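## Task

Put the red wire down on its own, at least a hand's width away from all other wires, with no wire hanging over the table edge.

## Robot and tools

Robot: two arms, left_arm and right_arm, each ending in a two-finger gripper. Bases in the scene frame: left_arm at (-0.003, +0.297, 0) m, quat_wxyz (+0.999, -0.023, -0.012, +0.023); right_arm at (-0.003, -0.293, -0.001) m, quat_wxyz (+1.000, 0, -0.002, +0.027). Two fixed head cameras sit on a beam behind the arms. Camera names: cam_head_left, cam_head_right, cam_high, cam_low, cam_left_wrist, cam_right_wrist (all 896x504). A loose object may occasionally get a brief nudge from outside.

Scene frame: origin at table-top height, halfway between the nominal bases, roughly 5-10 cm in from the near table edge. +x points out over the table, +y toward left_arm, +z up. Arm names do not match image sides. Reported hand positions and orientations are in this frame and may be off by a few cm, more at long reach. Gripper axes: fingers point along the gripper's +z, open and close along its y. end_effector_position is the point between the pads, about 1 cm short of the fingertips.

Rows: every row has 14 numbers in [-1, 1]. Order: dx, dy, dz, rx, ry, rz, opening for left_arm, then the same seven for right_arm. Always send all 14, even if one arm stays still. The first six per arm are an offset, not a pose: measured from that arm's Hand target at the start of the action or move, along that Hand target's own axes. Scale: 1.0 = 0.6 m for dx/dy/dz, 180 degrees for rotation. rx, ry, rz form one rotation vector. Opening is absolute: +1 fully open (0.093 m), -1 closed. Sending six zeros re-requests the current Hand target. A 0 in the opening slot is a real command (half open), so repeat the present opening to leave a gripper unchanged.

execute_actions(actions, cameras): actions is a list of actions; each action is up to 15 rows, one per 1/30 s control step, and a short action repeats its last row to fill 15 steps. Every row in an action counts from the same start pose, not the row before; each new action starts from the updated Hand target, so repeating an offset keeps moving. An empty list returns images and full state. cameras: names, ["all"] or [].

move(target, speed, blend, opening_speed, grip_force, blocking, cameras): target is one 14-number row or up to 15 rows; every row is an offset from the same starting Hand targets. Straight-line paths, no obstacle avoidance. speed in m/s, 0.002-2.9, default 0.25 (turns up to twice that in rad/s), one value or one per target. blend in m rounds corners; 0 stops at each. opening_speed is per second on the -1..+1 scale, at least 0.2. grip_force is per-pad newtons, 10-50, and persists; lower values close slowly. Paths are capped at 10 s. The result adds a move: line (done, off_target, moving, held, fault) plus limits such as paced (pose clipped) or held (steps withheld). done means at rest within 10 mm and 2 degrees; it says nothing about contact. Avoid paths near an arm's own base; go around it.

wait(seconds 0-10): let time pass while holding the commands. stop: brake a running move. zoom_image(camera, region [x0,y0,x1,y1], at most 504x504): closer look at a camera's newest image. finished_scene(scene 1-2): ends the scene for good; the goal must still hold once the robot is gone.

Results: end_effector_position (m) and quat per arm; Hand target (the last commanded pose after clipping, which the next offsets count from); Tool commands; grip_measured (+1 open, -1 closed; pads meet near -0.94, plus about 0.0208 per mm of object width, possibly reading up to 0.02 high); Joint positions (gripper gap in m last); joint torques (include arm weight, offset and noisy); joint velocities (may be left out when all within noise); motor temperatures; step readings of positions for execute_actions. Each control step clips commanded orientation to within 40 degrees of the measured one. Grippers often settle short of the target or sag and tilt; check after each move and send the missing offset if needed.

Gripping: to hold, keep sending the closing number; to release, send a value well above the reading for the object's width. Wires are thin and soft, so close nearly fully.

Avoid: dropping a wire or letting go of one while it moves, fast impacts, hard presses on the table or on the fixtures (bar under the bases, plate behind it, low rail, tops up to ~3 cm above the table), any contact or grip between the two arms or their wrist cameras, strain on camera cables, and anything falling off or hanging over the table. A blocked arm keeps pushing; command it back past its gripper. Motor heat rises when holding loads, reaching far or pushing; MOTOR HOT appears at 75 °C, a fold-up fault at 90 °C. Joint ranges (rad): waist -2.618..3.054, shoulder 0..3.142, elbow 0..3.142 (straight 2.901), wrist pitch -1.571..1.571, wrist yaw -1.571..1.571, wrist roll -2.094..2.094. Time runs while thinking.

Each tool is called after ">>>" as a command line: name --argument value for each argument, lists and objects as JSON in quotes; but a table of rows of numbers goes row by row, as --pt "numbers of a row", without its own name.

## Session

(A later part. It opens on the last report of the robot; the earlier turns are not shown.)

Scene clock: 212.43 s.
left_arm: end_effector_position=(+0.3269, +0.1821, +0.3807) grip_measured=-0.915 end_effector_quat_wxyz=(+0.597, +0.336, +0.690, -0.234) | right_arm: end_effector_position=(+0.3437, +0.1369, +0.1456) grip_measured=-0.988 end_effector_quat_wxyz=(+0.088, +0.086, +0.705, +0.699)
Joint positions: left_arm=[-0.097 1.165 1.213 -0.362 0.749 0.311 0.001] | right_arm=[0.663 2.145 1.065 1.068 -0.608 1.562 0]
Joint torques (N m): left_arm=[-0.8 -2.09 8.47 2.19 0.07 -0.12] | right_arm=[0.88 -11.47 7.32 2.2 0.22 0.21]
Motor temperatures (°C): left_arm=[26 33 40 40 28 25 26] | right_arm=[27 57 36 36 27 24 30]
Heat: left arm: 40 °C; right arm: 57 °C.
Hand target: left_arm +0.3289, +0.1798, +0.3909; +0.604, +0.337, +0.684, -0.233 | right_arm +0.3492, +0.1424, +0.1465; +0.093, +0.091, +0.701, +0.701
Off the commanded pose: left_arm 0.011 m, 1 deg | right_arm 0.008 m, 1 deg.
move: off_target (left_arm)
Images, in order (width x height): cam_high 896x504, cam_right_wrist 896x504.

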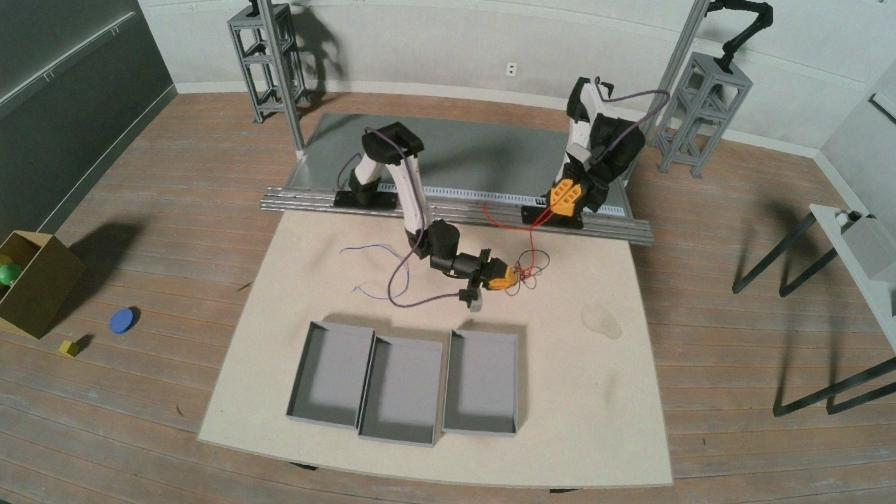

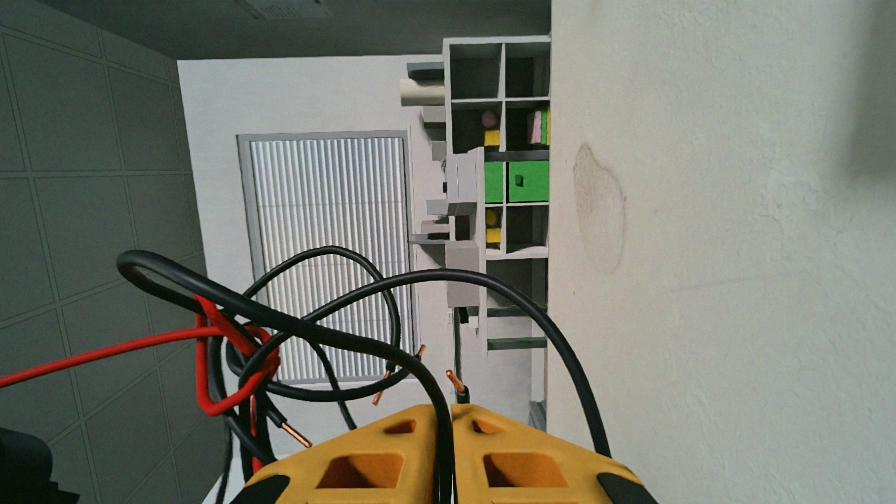

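>>> move --target '[-0.02,0,-0.05,0,0,0,-0.921875,0,-0.03,-0.3,0,0,0,-1]' --speed 0.1 --cameras '["cam_right_wrist","cam_high","cam_left_wrist"]'

>>> zoom_image --camera "cam_high" --region '[420, 190, 600, 330]'

Scene clock: 218.90 s.
left_arm: end_effector_position=(+0.3139, +0.1961, +0.3813) grip_measured=-0.915 end_effector_quat_wxyz=(+0.573, +0.325, +0.709, -0.252) | right_arm: end_effector_position=(+0.3062, -0.0279, +0.1264) grip_measured=-0.988 end_effector_quat_wxyz=(+0.098, +0.089, +0.701, +0.701)
Joint positions: left_arm=[-0.033 1.152 1.264 -0.508 0.813 0.323 0.001] | right_arm=[0.315 1.944 0.516 1.431 -0.938 1.562 0]
Joint torques (N m): left_arm=[0.64 -4.26 8.98 2.32 0.26 0.14] | right_arm=[-0.75 -11.36 2.26 1.88 -0.13 0.19]
Motor temperatures (°C): left_arm=[26 33 40 41 28 25 26] | right_arm=[27 58 36 37 27 24 30]
Heat: left arm: 41 °C; right arm: 58 °C.
Hand target: left_arm +0.3094, +0.1994, +0.4074; +0.604, +0.337, +0.684, -0.233 | right_arm +0.3028, -0.0315, +0.1285; +0.093, +0.091, +0.701, +0.702
Off the commanded pose: left_arm 0.027 m, 5 deg | right_arm 0.005 m, 1 deg.
move: off_target (left_arm)
Images, in order (width x height): cam_high 896x504, cam_left_wrist 896x504, cam_right_wrist 896x504.

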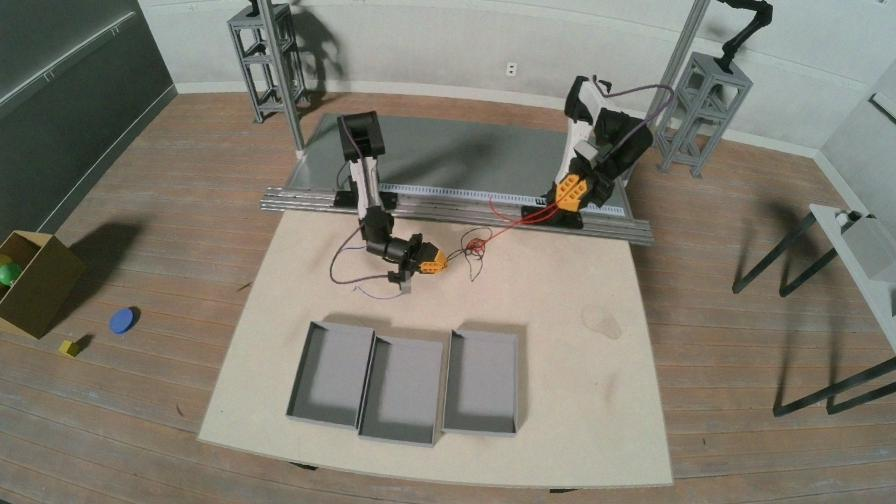

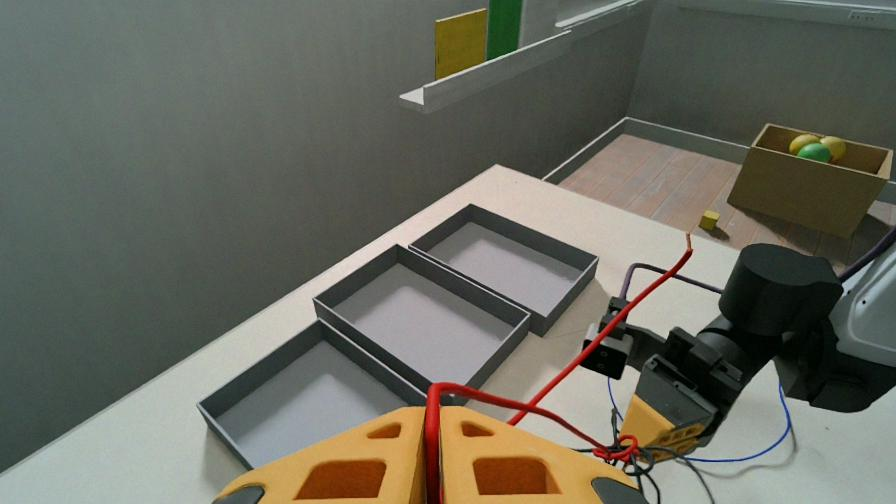

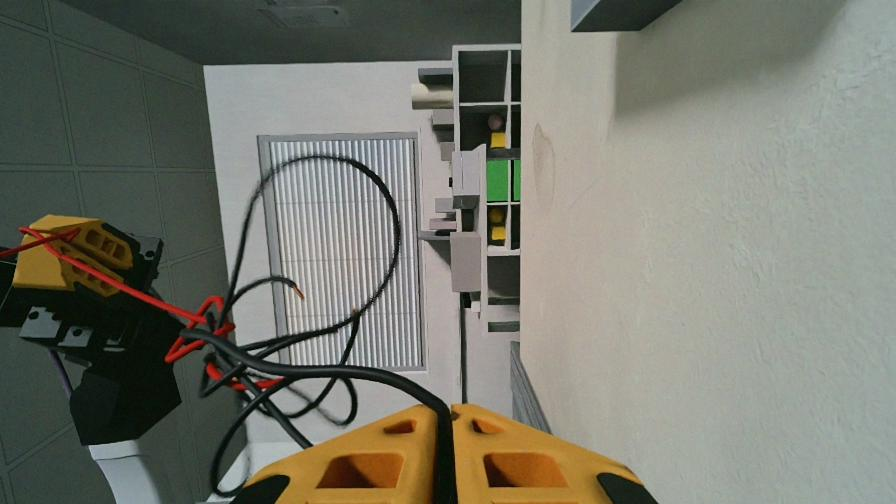

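Scaled by 2.800 from the camera's 896x504 image, which has a finer 1280x720 frame.

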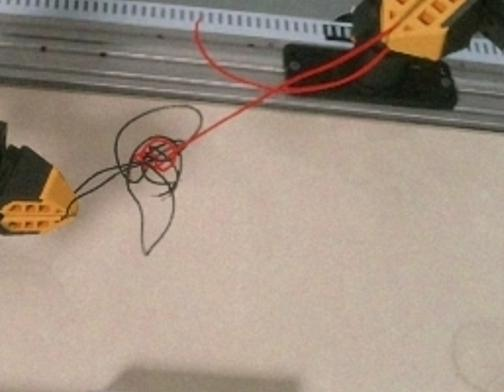

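>>> move --pt "0.05 0 0 0 0 0 -0.921875 0 0 0.13 0 0 0 -1" --pt "0 0 0 0 0 0 -0.921875 0 -0.03 -0.05 0 0 0 -1" --pt "0.05 0 0 0 0 0 -0.921875 0 0 0.13 0 0 0 -1" --pt "0 0 0 0 0 0 -0.921875 0 -0.03 -0.08 0 0 0 -1" --speed 0.25 --cameras '["cam_right_wrist","cam_high","cam_left_wrist"]'

>>> zoom_image --camera "cam_high" --region '[400, 190, 580, 330]'

Scene clock: 227.27 s.
left_arm: end_effector_position=(+0.3069, +0.1996, +0.3943) grip_measured=-0.915 end_effector_quat_wxyz=(+0.591, +0.334, +0.693, -0.242) | right_arm: end_effector_position=(+0.2929, -0.0757, +0.0943) grip_measured=-0.988 end_effector_quat_wxyz=(+0.064, +0.122, +0.712, +0.689)
Joint positions: left_arm=[-0.017 1.125 1.269 -0.497 0.832 0.34 0.001] | right_arm=[0.16 1.994 0.407 1.491 -1.092 1.566 0]
Joint torques (N m): left_arm=[-0.62 -1.72 8.55 2.21 0.08 -0.05] | right_arm=[-0.46 -10.56 1.74 2.67 -0.18 -0.01]
Motor temperatures (°C): left_arm=[26 33 40 41 28 25 26] | right_arm=[27 58 35 38 27 24 30]
Heat: left arm: 41 °C; right arm: 58 °C.
Hand target: left_arm +0.3093, +0.1994, +0.4075; +0.604, +0.337, +0.684, -0.233 | right_arm +0.2903, -0.0778, +0.1102; +0.093, +0.091, +0.701, +0.701
Off the commanded pose: left_arm 0.013 m, 2 deg | right_arm 0.016 m, 5 deg.
move: off_target (left_arm, right_arm)
Images, in order (width x height): cam_high 896x504, cam_left_wrist 896x504, cam_right_wrist 896x504.

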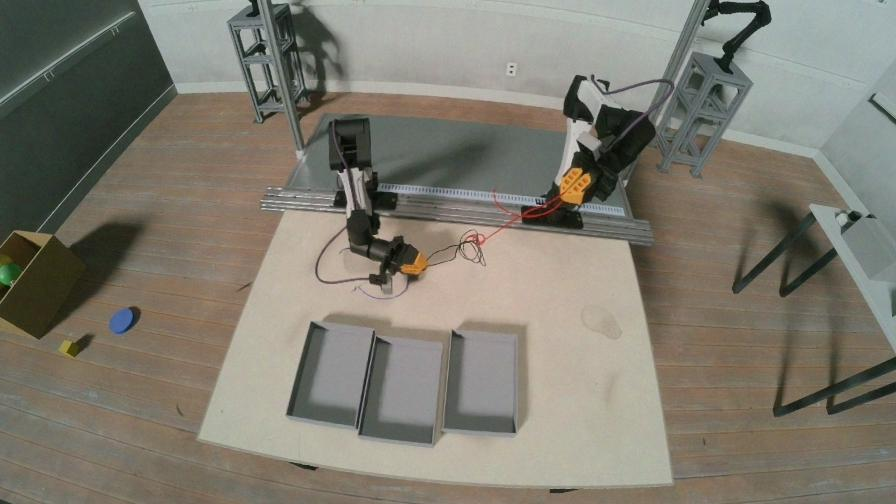

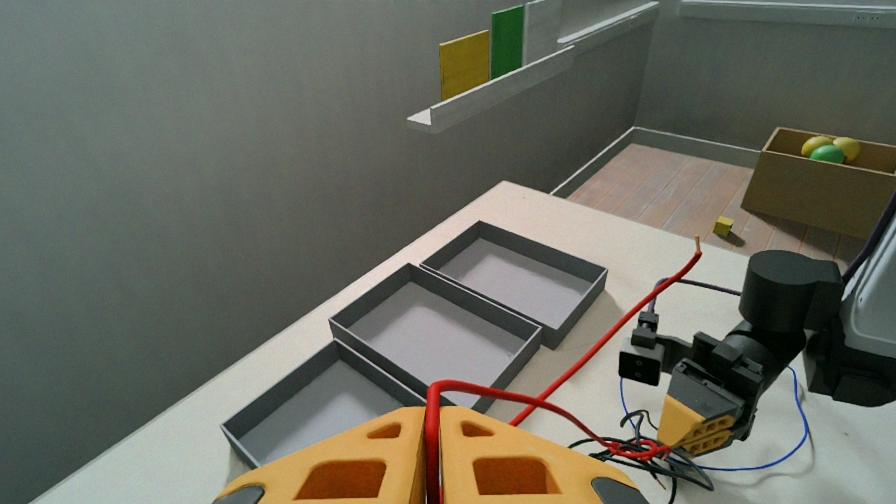

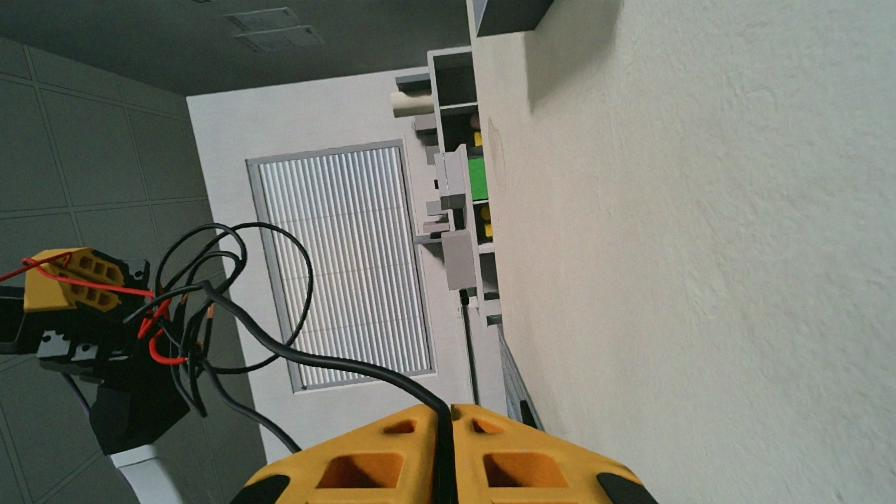

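Scaled by 2.800 from the camera's 896x504 image, which has a finer 1280x720 frame.

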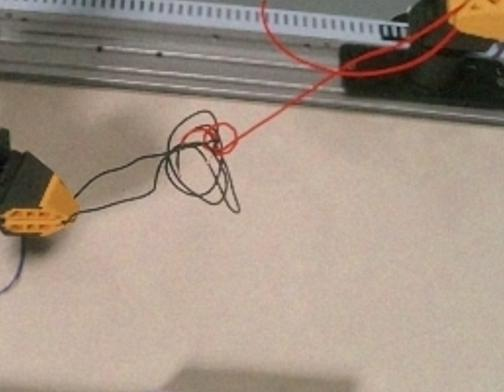

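>>> move --pt "0.05 0 0 0 0 0 -0.921875 0 0.03 0.1 0 0 0 -1" --pt "0 0 0 0 0 0 -0.921875 0 0.03 -0.12 0 0 0 -1" --pt "0.05 0 0 0 0 0 -0.921875 0 0.03 0.1 0 0 0 -1" --pt "0 0 0 0 0 0 -0.921875 0 0.03 -0.15 0 0 0 -1" --speed 0.3 --cameras '["cam_right_wrist","cam_high","cam_left_wrist"]'

>>> zoom_image --camera "cam_high" --region '[400, 190, 580, 330]'

Scene clock: 236.13 s.
left_arm: end_effector_position=(+0.3063, +0.1979, +0.3925) grip_measured=-0.915 end_effector_quat_wxyz=(+0.588, +0.336, +0.694, -0.246) | right_arm: end_effector_position=(+0.2718, -0.1635, +0.1242) grip_measured=-0.988 end_effector_quat_wxyz=(+0.085, +0.102, +0.701, +0.701)
Joint positions: left_arm=[-0.02 1.126 1.267 -0.501 0.837 0.34 0.001] | right_arm=[-0.196 1.827 0.307 1.482 -1.448 1.561 0]
Joint torques (N m): left_arm=[-0.32 -1.92 8.79 2.24 0.02 -0.06] | right_arm=[-0.61 -8.39 1.65 1.82 -0.19 0.08]
Motor temperatures (°C): left_arm=[26 32 40 41 28 25 26] | right_arm=[27 57 35 39 27 24 30]
Heat: left arm: 41 °C; right arm: 57 °C.
Hand target: left_arm +0.3094, +0.1994, +0.4075; +0.604, +0.337, +0.684, -0.233 | right_arm +0.2671, -0.1647, +0.1282; +0.093, +0.091, +0.701, +0.701
Off the commanded pose: left_arm 0.015 m, 3 deg | right_arm 0.006 m, 2 deg.
move: off_target (left_arm)
Images, in order (width x height): cam_high 896x504, cam_left_wrist 896x504, cam_right_wrist 896x504.

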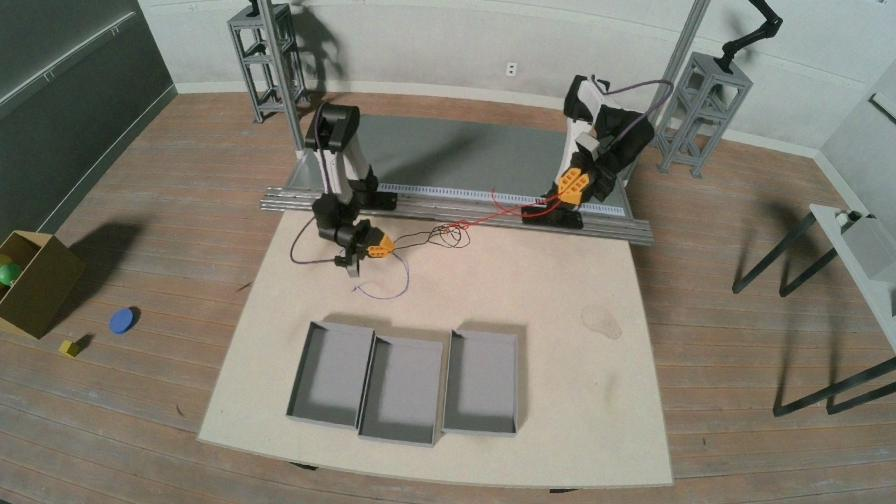

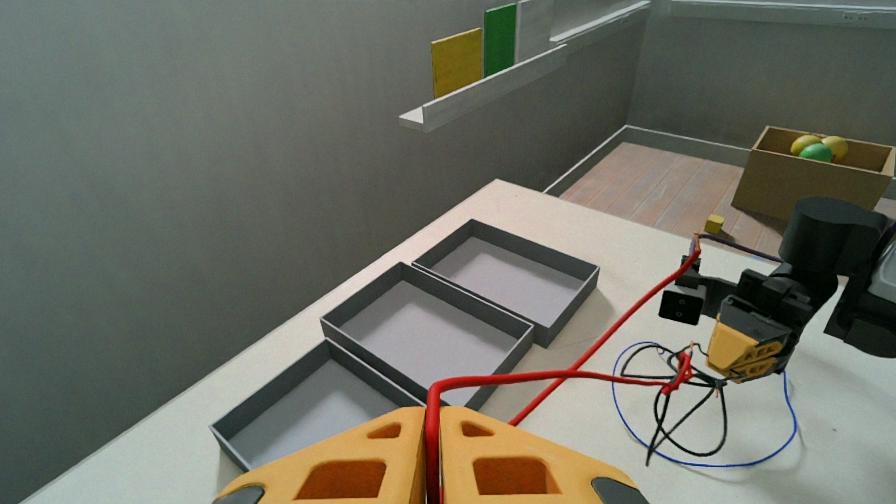

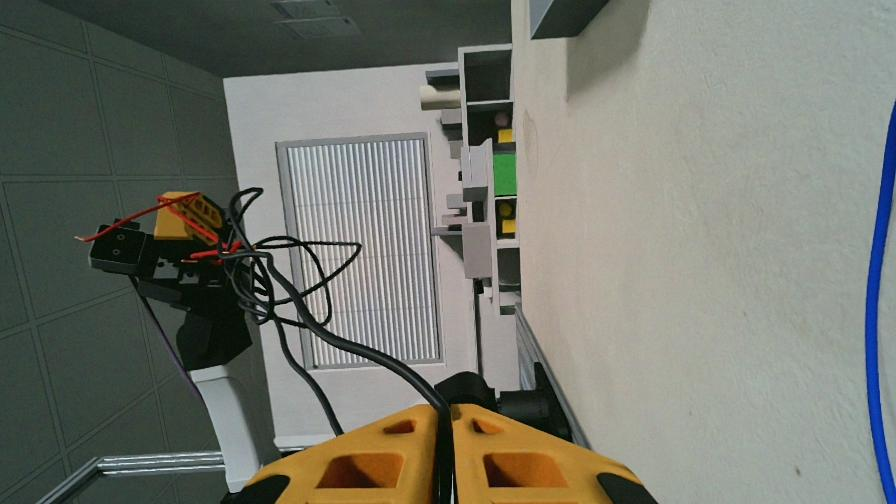

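Scaled by 2.800 from the camera's 896x504 image, which has a finer 1280x720 frame.

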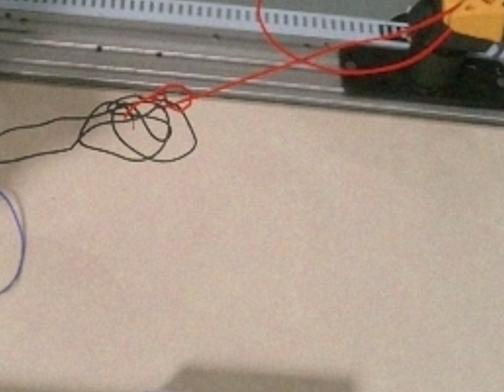

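>>> move --pt "0 0 0 0 0 0 -0.921875 0 0 0.15 0 0 0 -1" --pt "0.036 0.133 -0.145 0 0 0 -0.921875 0 0 0 0 0 0 -1" --pt "0 0 0 0 0 0 -0.921875 0 0 0.1 0 0 0 -1" --pt "0.036 0.133 -0.145 0 0 0 -0.921875 0 0 0 0 0 0 -1" --speed 0.3 --cameras '["cam_right_wrist","cam_high","cam_left_wrist"]'

>>> zoom_image --camera "cam_high" --region '[400, 190, 640, 330]'

>>> zoom_image --camera "cam_left_wrist" --region '[500, 160, 900, 504]'

Scene clock: 246.43 s.
left_arm: end_effector_position=(+0.3088, +0.3191, +0.3993) grip_measured=-0.915 end_effector_quat_wxyz=(+0.596, +0.325, +0.694, -0.239) | right_arm: end_effector_position=(+0.2718, -0.1641, +0.1229) grip_measured=-0.988 end_effector_quat_wxyz=(+0.083, +0.106, +0.701, +0.701)
Joint positions: left_arm=[0.488 1.364 1.581 -1.028 1.258 0.857 0.001] | right_arm=[-0.198 1.831 0.305 1.482 -1.447 1.563 0]
Joint torques (N m): left_arm=[-0.02 -2.85 7.77 1.41 0.55 0.17] | right_arm=[-0.43 -8.95 1.85 1.8 -0.23 0.04]
Motor temperatures (°C): left_arm=[25 32 42 40 28 25 26] | right_arm=[27 55 34 39 27 24 30]
Heat: left arm: 42 °C; right arm: 55 °C.
Hand target: left_arm +0.3095, +0.3194, +0.4074; +0.604, +0.337, +0.684, -0.233 | right_arm +0.2671, -0.1648, +0.1282; +0.093, +0.091, +0.701, +0.701
Off the commanded pose: left_arm 0.008 m, 2 deg | right_arm 0.007 m, 2 deg.
move: done
Images, in order (width x height): cam_high 896x504, cam_left_wrist 896x504, cam_right_wrist 896x504.

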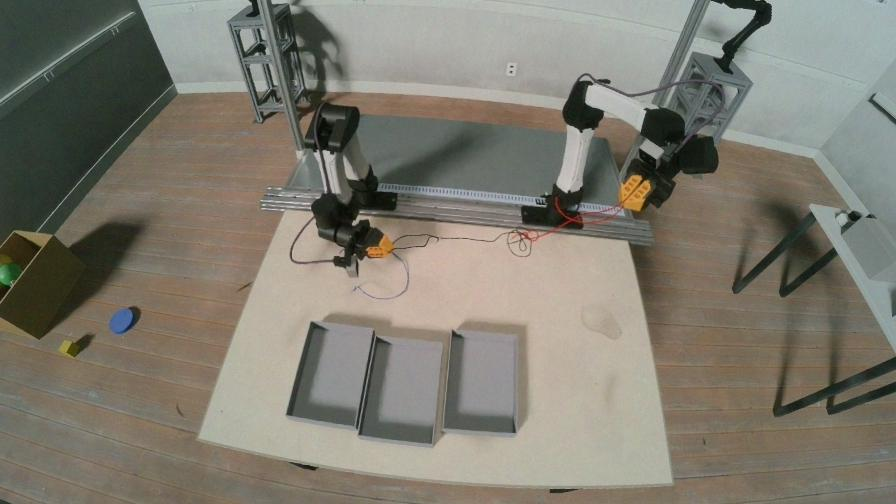

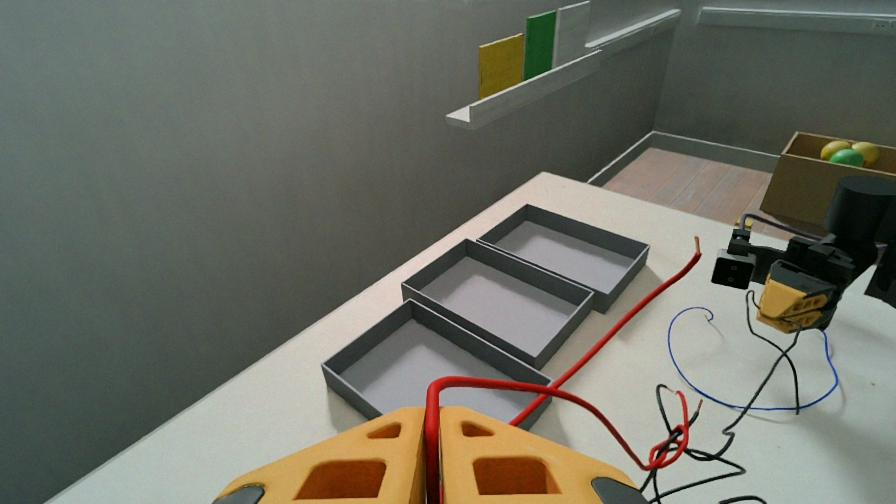

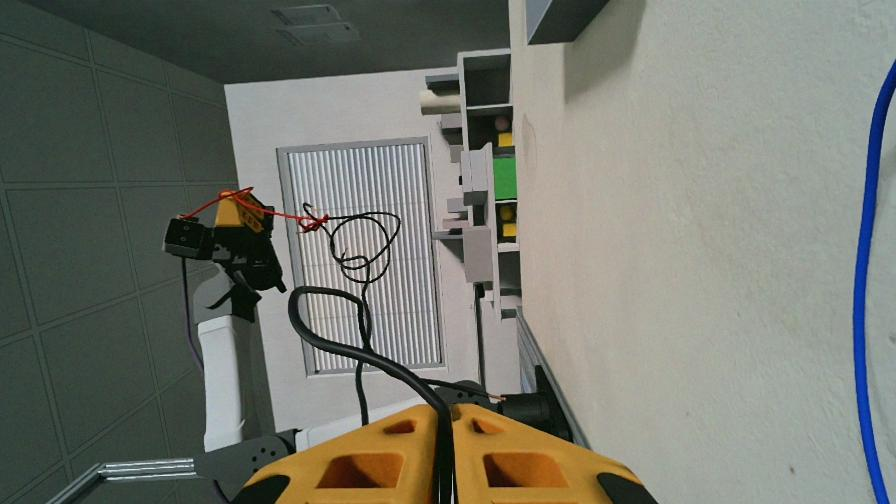

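Scaled by 2.100 from the camera's 896x504 image, which has a finer 1280x720 frame.

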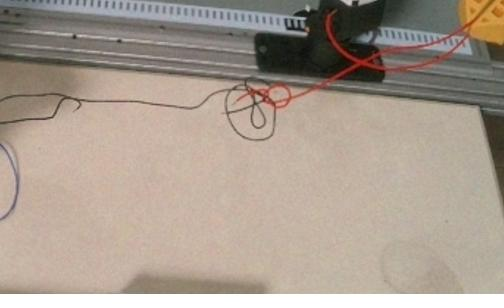

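Invalid region (500, 160, 900, 504): it reaches outside that camera's 896x504 image.

>>> move --target '[0,0,0,0,0,0,-0.921875,-0.14,0,-0.204,0,-0.167,0,-1]' --speed 0.15 --cameras '["cam_right_wrist","cam_high","cam_left_wrist"]'

>>> zoom_image --camera "cam_high" --region '[400, 190, 640, 330]'

>>> zoom_image --camera "cam_left_wrist" --region '[540, 204, 840, 504]'

Scene clock: 252.67 s.
left_arm: end_effector_position=(+0.3083, +0.3188, +0.3989) grip_measured=-0.915 end_effector_quat_wxyz=(+0.595, +0.325, +0.694, -0.240) | right_arm: end_effector_position=(+0.3109, -0.2985, +0.1265) grip_measured=-0.988 end_effector_quat_wxyz=(+0.258, +0.268, +0.655, +0.657)
Joint positions: left_arm=[0.488 1.364 1.581 -1.034 1.258 0.86 0.001] | right_arm=[-0.625 1.823 0.317 1.482 -1.381 1.563 0]
Joint torques (N m): left_arm=[0.03 -2.7 7.86 1.42 0.56 0.17] | right_arm=[-0.46 -5.93 4.04 1.81 0.1 0.13]
Heat: left arm: 42 °C; right arm: 54 °C.
Hand target: left_arm +0.3095, +0.3195, +0.4074; +0.604, +0.337, +0.684, -0.233 | right_arm +0.3167, -0.3047, +0.1282; +0.272, +0.270, +0.653, +0.654
Off the commanded pose: left_arm 0.009 m, 2 deg | right_arm 0.009 m, 2 deg.
move: done
Images, in order (width x height): cam_high 896x504, cam_left_wrist 896x504, cam_right_wrist 896x504.

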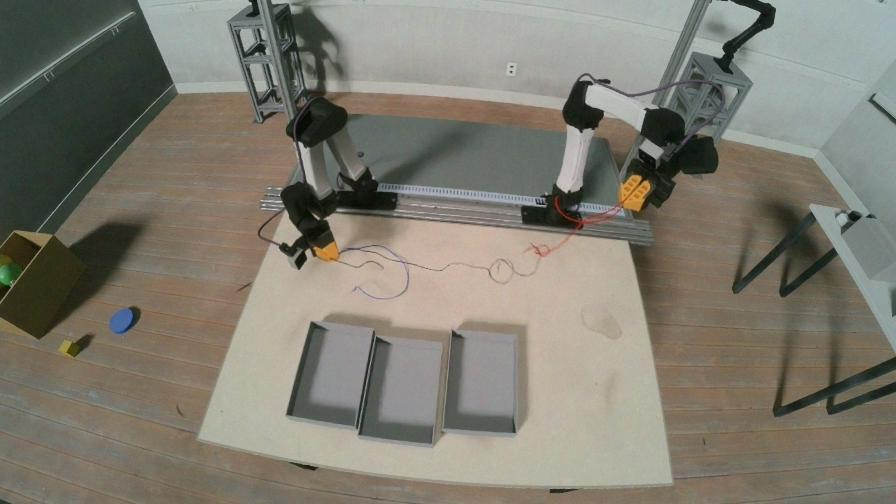

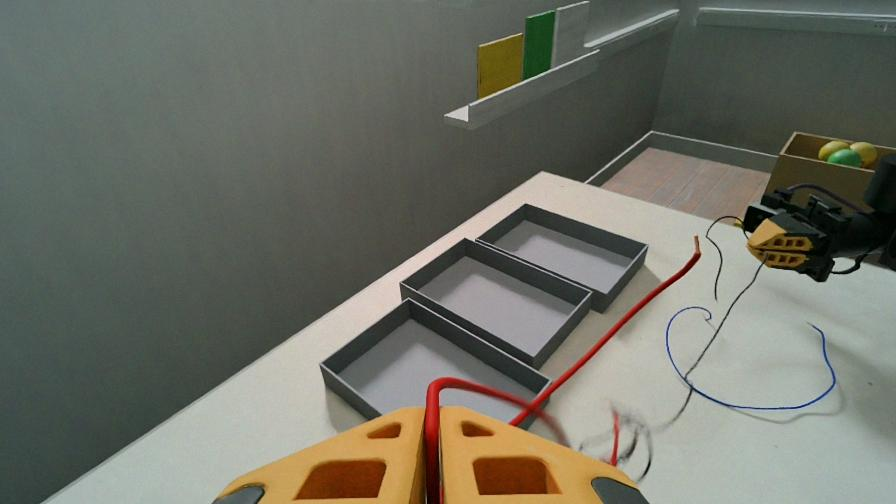

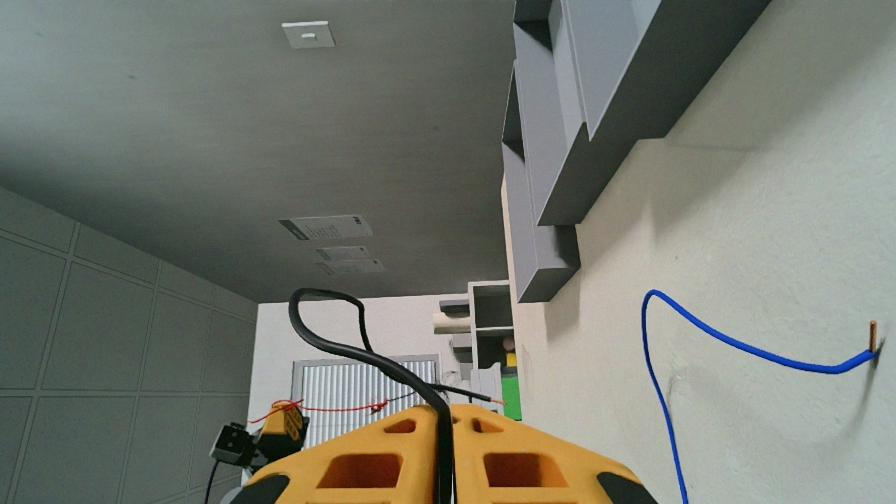

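Scaled by 2.100 from the camera's 896x504 image, which has a finer 1280x720 frame.

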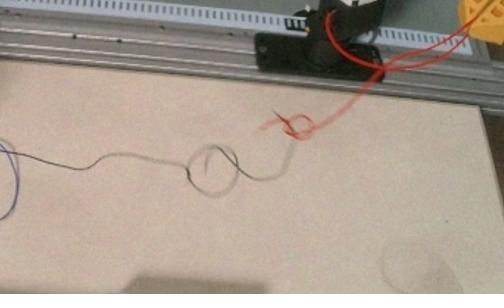

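Scaled by 1.680 from the camera's 896x504 image, which has a finer 1280x720 frame.

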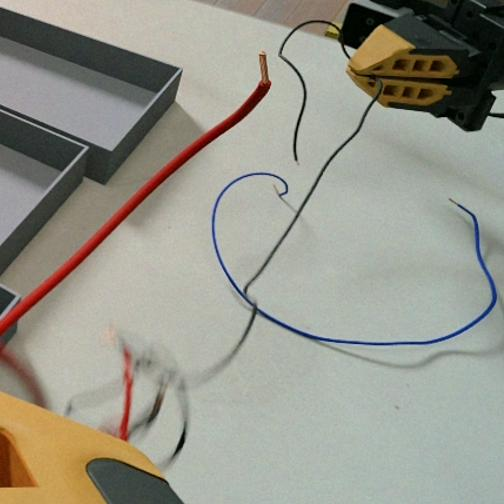

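>>> move --pt "-0.146 0.08 -0.1 0 0 0 -0.921875 0 0 0 0 0 0 -1" --pt "0 0 0.05 0 0 0 -0.921875 0 0 0 0 0 0 -1" --pt "-0.146 0.08 -0.1 0 0 0 -0.921875 0 0 0 0 0 0 -1" --speed 0.25 --cameras '["cam_high","cam_left_wrist"]'

>>> zoom_image --camera "cam_high" --region '[400, 190, 640, 330]'

>>> zoom_image --camera "cam_left_wrist" --region '[540, 204, 840, 504]'

Scene clock: 261.60 s.
left_arm: end_effector_position=(+0.3092, +0.3789, +0.5051) grip_measured=-0.915 end_effector_quat_wxyz=(+0.637, +0.294, +0.677, -0.221) | right_arm: end_effector_position=(+0.3110, -0.2986, +0.1265) grip_measured=-0.988 end_effector_quat_wxyz=(+0.258, +0.268, +0.655, +0.657)
Joint positions: left_arm=[0.659 1.769 2.492 -1.575 1.385 0.936 0.001] | right_arm=[-0.625 1.823 0.317 1.482 -1.38 1.563 0]
Joint torques (N m): left_arm=[-0.14 -4.41 5.44 1.29 0.47 0.14] | right_arm=[-0.09 -5.96 4.26 1.78 0.09 0.11]
Heat: left arm: 42 °C; right arm: 52 °C.
Hand target: left_arm +0.3088, +0.3791, +0.5076; +0.604, +0.337, +0.684, -0.233 | right_arm +0.3167, -0.3047, +0.1282; +0.271, +0.270, +0.653, +0.654
Off the commanded pose: left_arm 0.002 m, 6 deg | right_arm 0.009 m, 2 deg.
joint sent to its limit (left arm) — joint 4 (wrist pitch), lower limit. The joint targets are off in orientation, not in position.
move: off_target (left_arm)
Images, in order (width x height): cam_high 896x504, cam_left_wrist 896x504.

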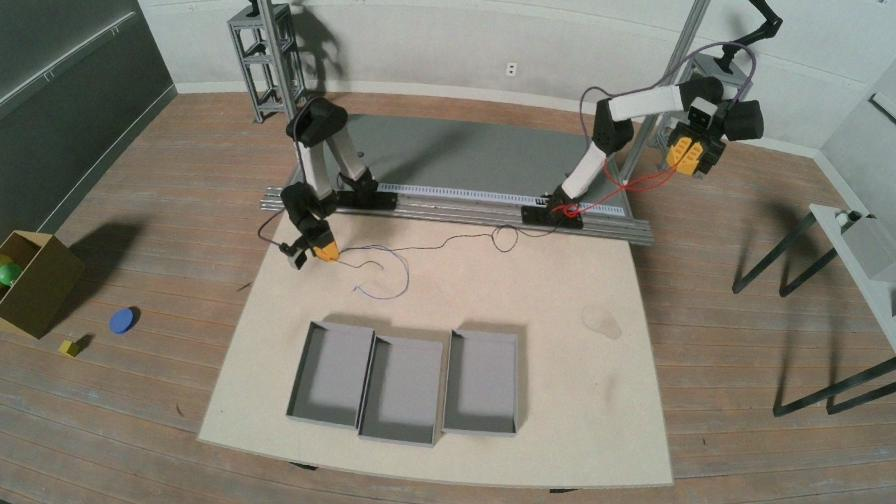

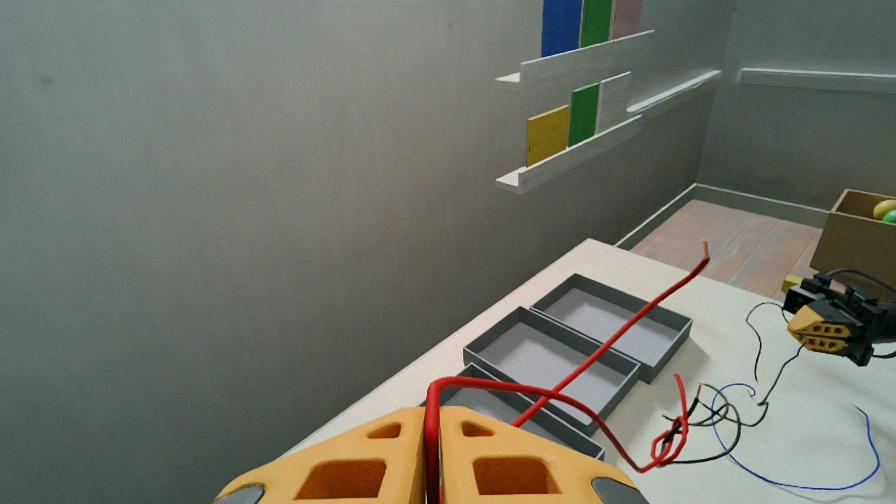

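Scaled by 2.100 from the camera's 896x504 image, which has a finer 1280x720 frame.

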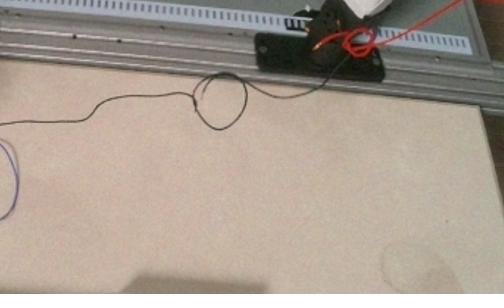

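Scaled by 1.680 from the camera's 896x504 image, which has a finer 1280x720 frame.

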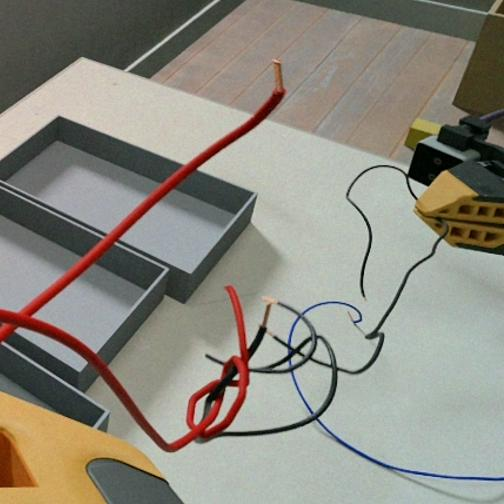

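>>> move --pt "0 0 0 0 0 0 -0.921875 -0.188 0 0.094 0 0 0 -1" --pt "0 0 0 0 0 0 -0.921875 0 0 0.12 0 0 0 -1" --pt "0 0 0 0 0 0 -0.921875 -0.2 0 0.08 0 0 0 -1" --speed 0.25 --cameras '["cam_high","cam_left_wrist"]'

>>> zoom_image --camera "cam_high" --region '[400, 190, 640, 330]'

>>> zoom_image --camera "cam_left_wrist" --region '[540, 204, 840, 504]'

Scene clock: 281.23 s.
left_arm: end_effector_position=(+0.3091, +0.3788, +0.5051) grip_measured=-0.915 end_effector_quat_wxyz=(+0.637, +0.294, +0.677, -0.221) | right_arm: end_effector_position=(+0.4329, -0.3547, +0.1295) grip_measured=-0.988 end_effector_quat_wxyz=(+0.273, +0.276, +0.649, +0.654)
Joint positions: left_arm=[0.659 1.769 2.492 -1.576 1.385 0.937 0.001] | right_arm=[-0.57 2.103 0.857 1.252 -1.289 1.584 0]
Joint torques (N m): left_arm=[-0.02 -4.44 5.55 1.26 0.47 0.14] | right_arm=[0.14 -10.29 5.65 1.63 -0.14 -0.01]
Motor temperatures (°C): left_arm=[25 33 39 37 28 25 26] | right_arm=[27 49 33 39 27 24 30]
Heat: left arm: 39 °C; right arm: 49 °C.
Hand target: left_arm +0.3088, +0.3791, +0.5076; +0.604, +0.337, +0.684, -0.233 | right_arm +0.4354, -0.3556, +0.1285; +0.272, +0.270, +0.653, +0.654
Off the commanded pose: left_arm 0.003 m, 6 deg | right_arm 0.003 m, 1 deg.
joint sent to its limit (left arm) — joint 4 (wrist pitch), lower limit. The joint targets are off in orientation, not in position.
move: off_target (left_arm)
Images, in order (width x height): cam_high 896x504, cam_left_wrist 896x504.

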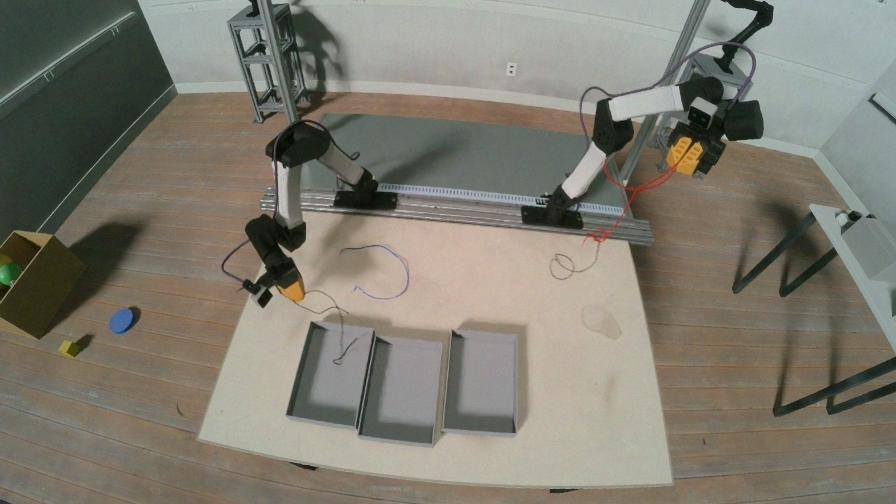

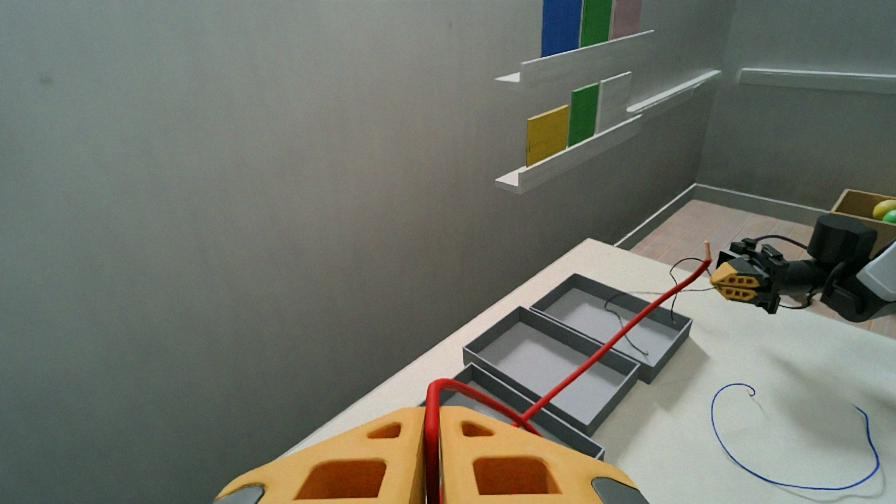

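Scaled by 2.100 from the camera's 896x504 image, which has a finer 1280x720 frame.

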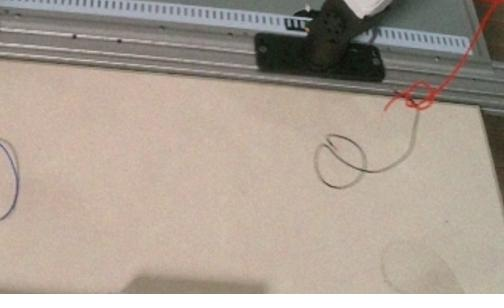

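Scaled by 1.680 from the camera's 896x504 image, which has a finer 1280x720 frame.

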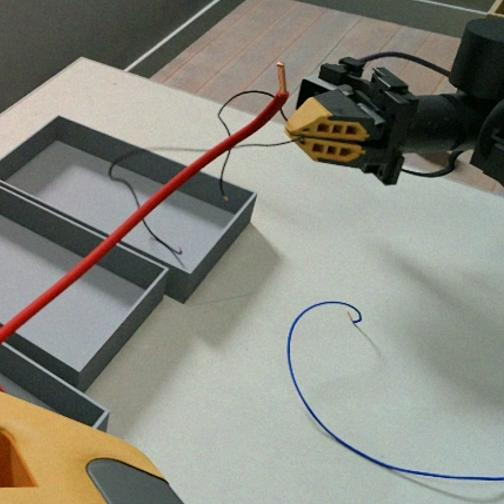

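>>> move --pt "0 0 0 0 0 0 -0.921875 0.106 0 -0.035 0 0 -0.5 -1" --pt "0 0 0 0 0 0 -0.921875 0.106 -0.13 -0.035 0 0 -0.5 -1" --pt "0 0 0 0 0 0 -0.921875 0.106 -0.13 -0.035 0 0 -0.5 -0.3" --pt "0 0 0 0 0 0 -0.921875 0.106 0.05 -0.1 0 0 -0.5 0.3" --speed 0.25 --cameras '["cam_high","cam_left_wrist","cam_low","cam_right_wrist"]'

>>> zoom_image --camera "cam_high" --region '[400, 190, 640, 330]'

>>> zoom_image --camera "cam_low" --region '[240, 0, 480, 240]'

Scene clock: 295.30 s.
left_arm: end_effector_position=(+0.3091, +0.3788, +0.5051) grip_measured=-0.915 end_effector_quat_wxyz=(+0.637, +0.294, +0.677, -0.221) | right_arm: end_effector_position=(+0.3515, -0.3541, +0.1517) grip_measured=+0.299 end_effector_quat_wxyz=(+0.651, -0.258, +0.657, +0.278)
Joint positions: left_arm=[0.659 1.769 2.492 -1.576 1.385 0.937 0.001] | right_arm=[-0.705 1.847 0.575 1.274 -1.43 0.035 0.06]
Joint torques (N m): left_arm=[-0.09 -4.37 5.5 1.26 0.49 0.13] | right_arm=[-0.43 -11.22 3.67 1.44 -0.18 -0.1]
Heat: left arm: 38 °C; right arm: 51 °C.
Hand target: left_arm +0.3088, +0.3791, +0.5076; +0.604, +0.337, +0.684, -0.233 | right_arm +0.3480, -0.3531, +0.1583; +0.654, -0.271, +0.652, +0.270
Off the commanded pose: left_arm 0.003 m, 6 deg | right_arm 0.007 m, 2 deg.
joint sent to its limit (left arm) — joint 4 (wrist pitch), lower limit. The joint targets are off in orientation, not in position.
move: off_target (left_arm); target 3's new opening was sent with right_arm's hand 0.009 m and 6 deg from that target
Images, in order (width x height): cam_high 896x504, cam_low 896x504, cam_left_wrist 896x504, cam_right_wrist 896x504.

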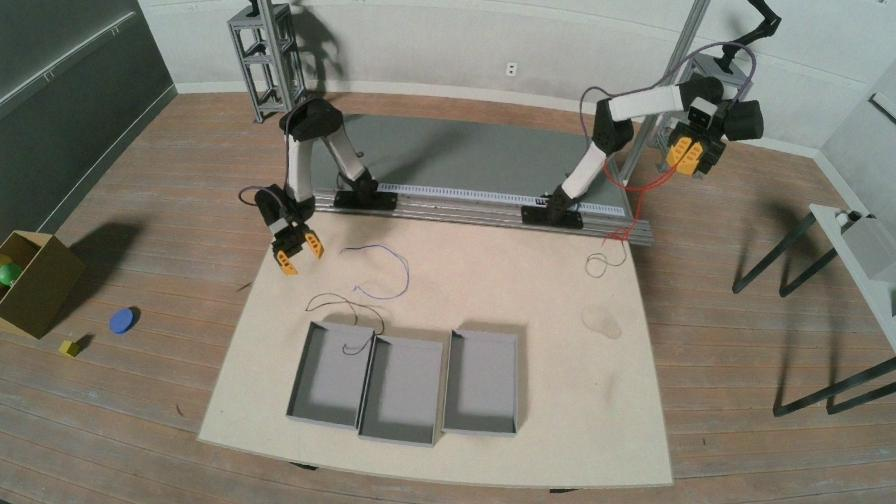

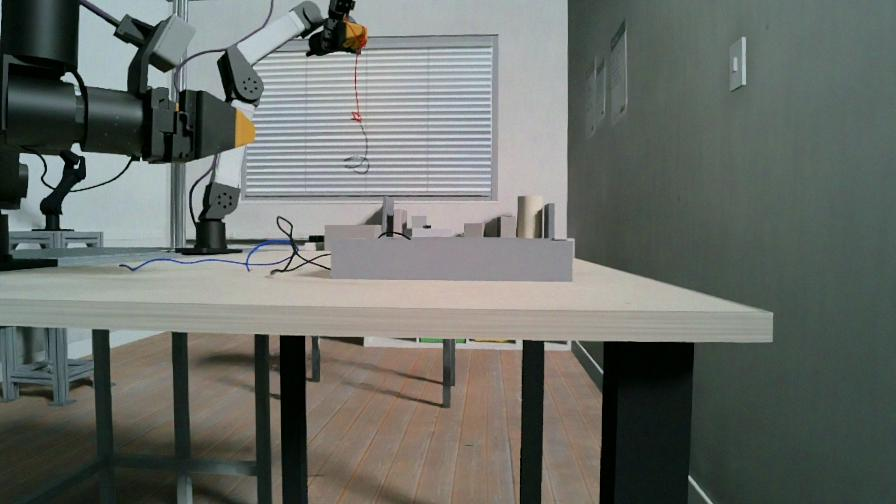

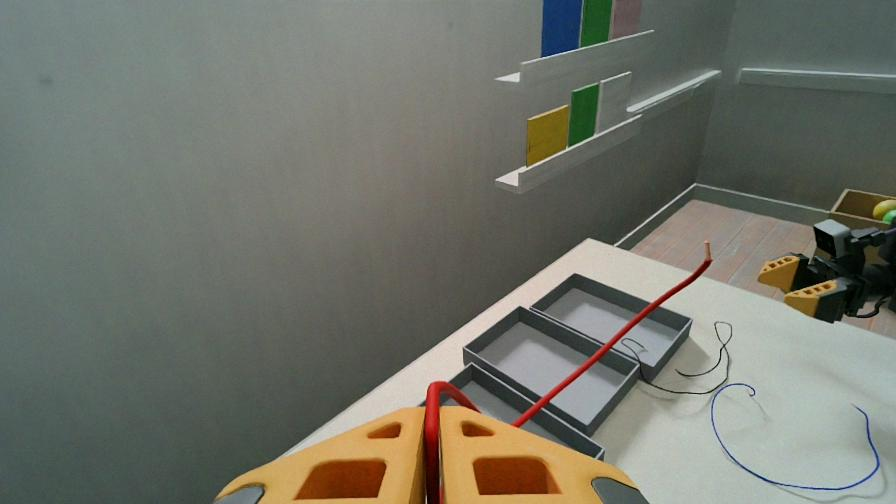

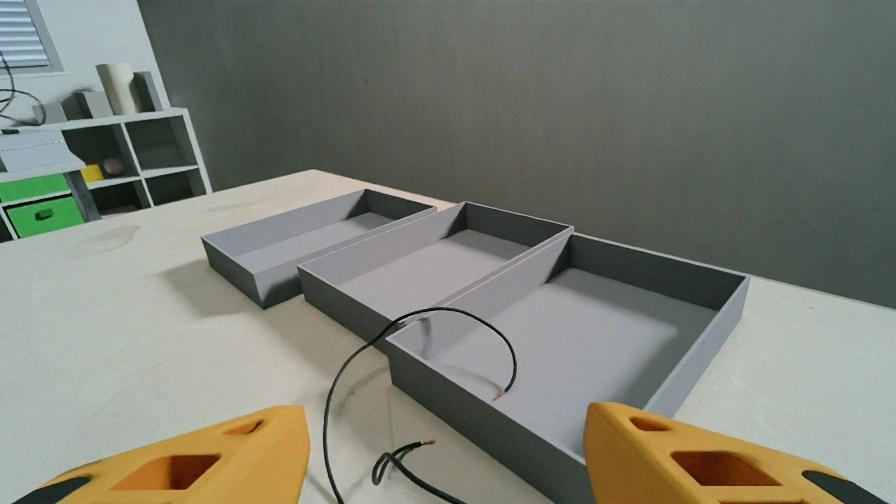

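Scaled by 2.100 from the camera's 896x504 image, which has a finer 1280x720 frame.

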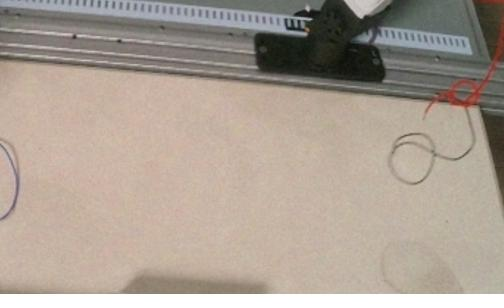

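Scaled by 2.100 from the camera's 896x504 image, which has a finer 1280x720 frame.

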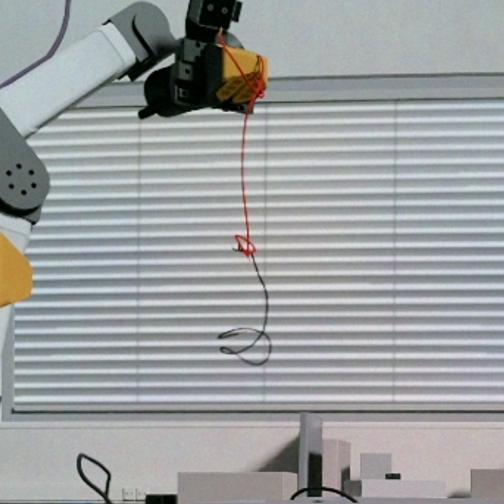

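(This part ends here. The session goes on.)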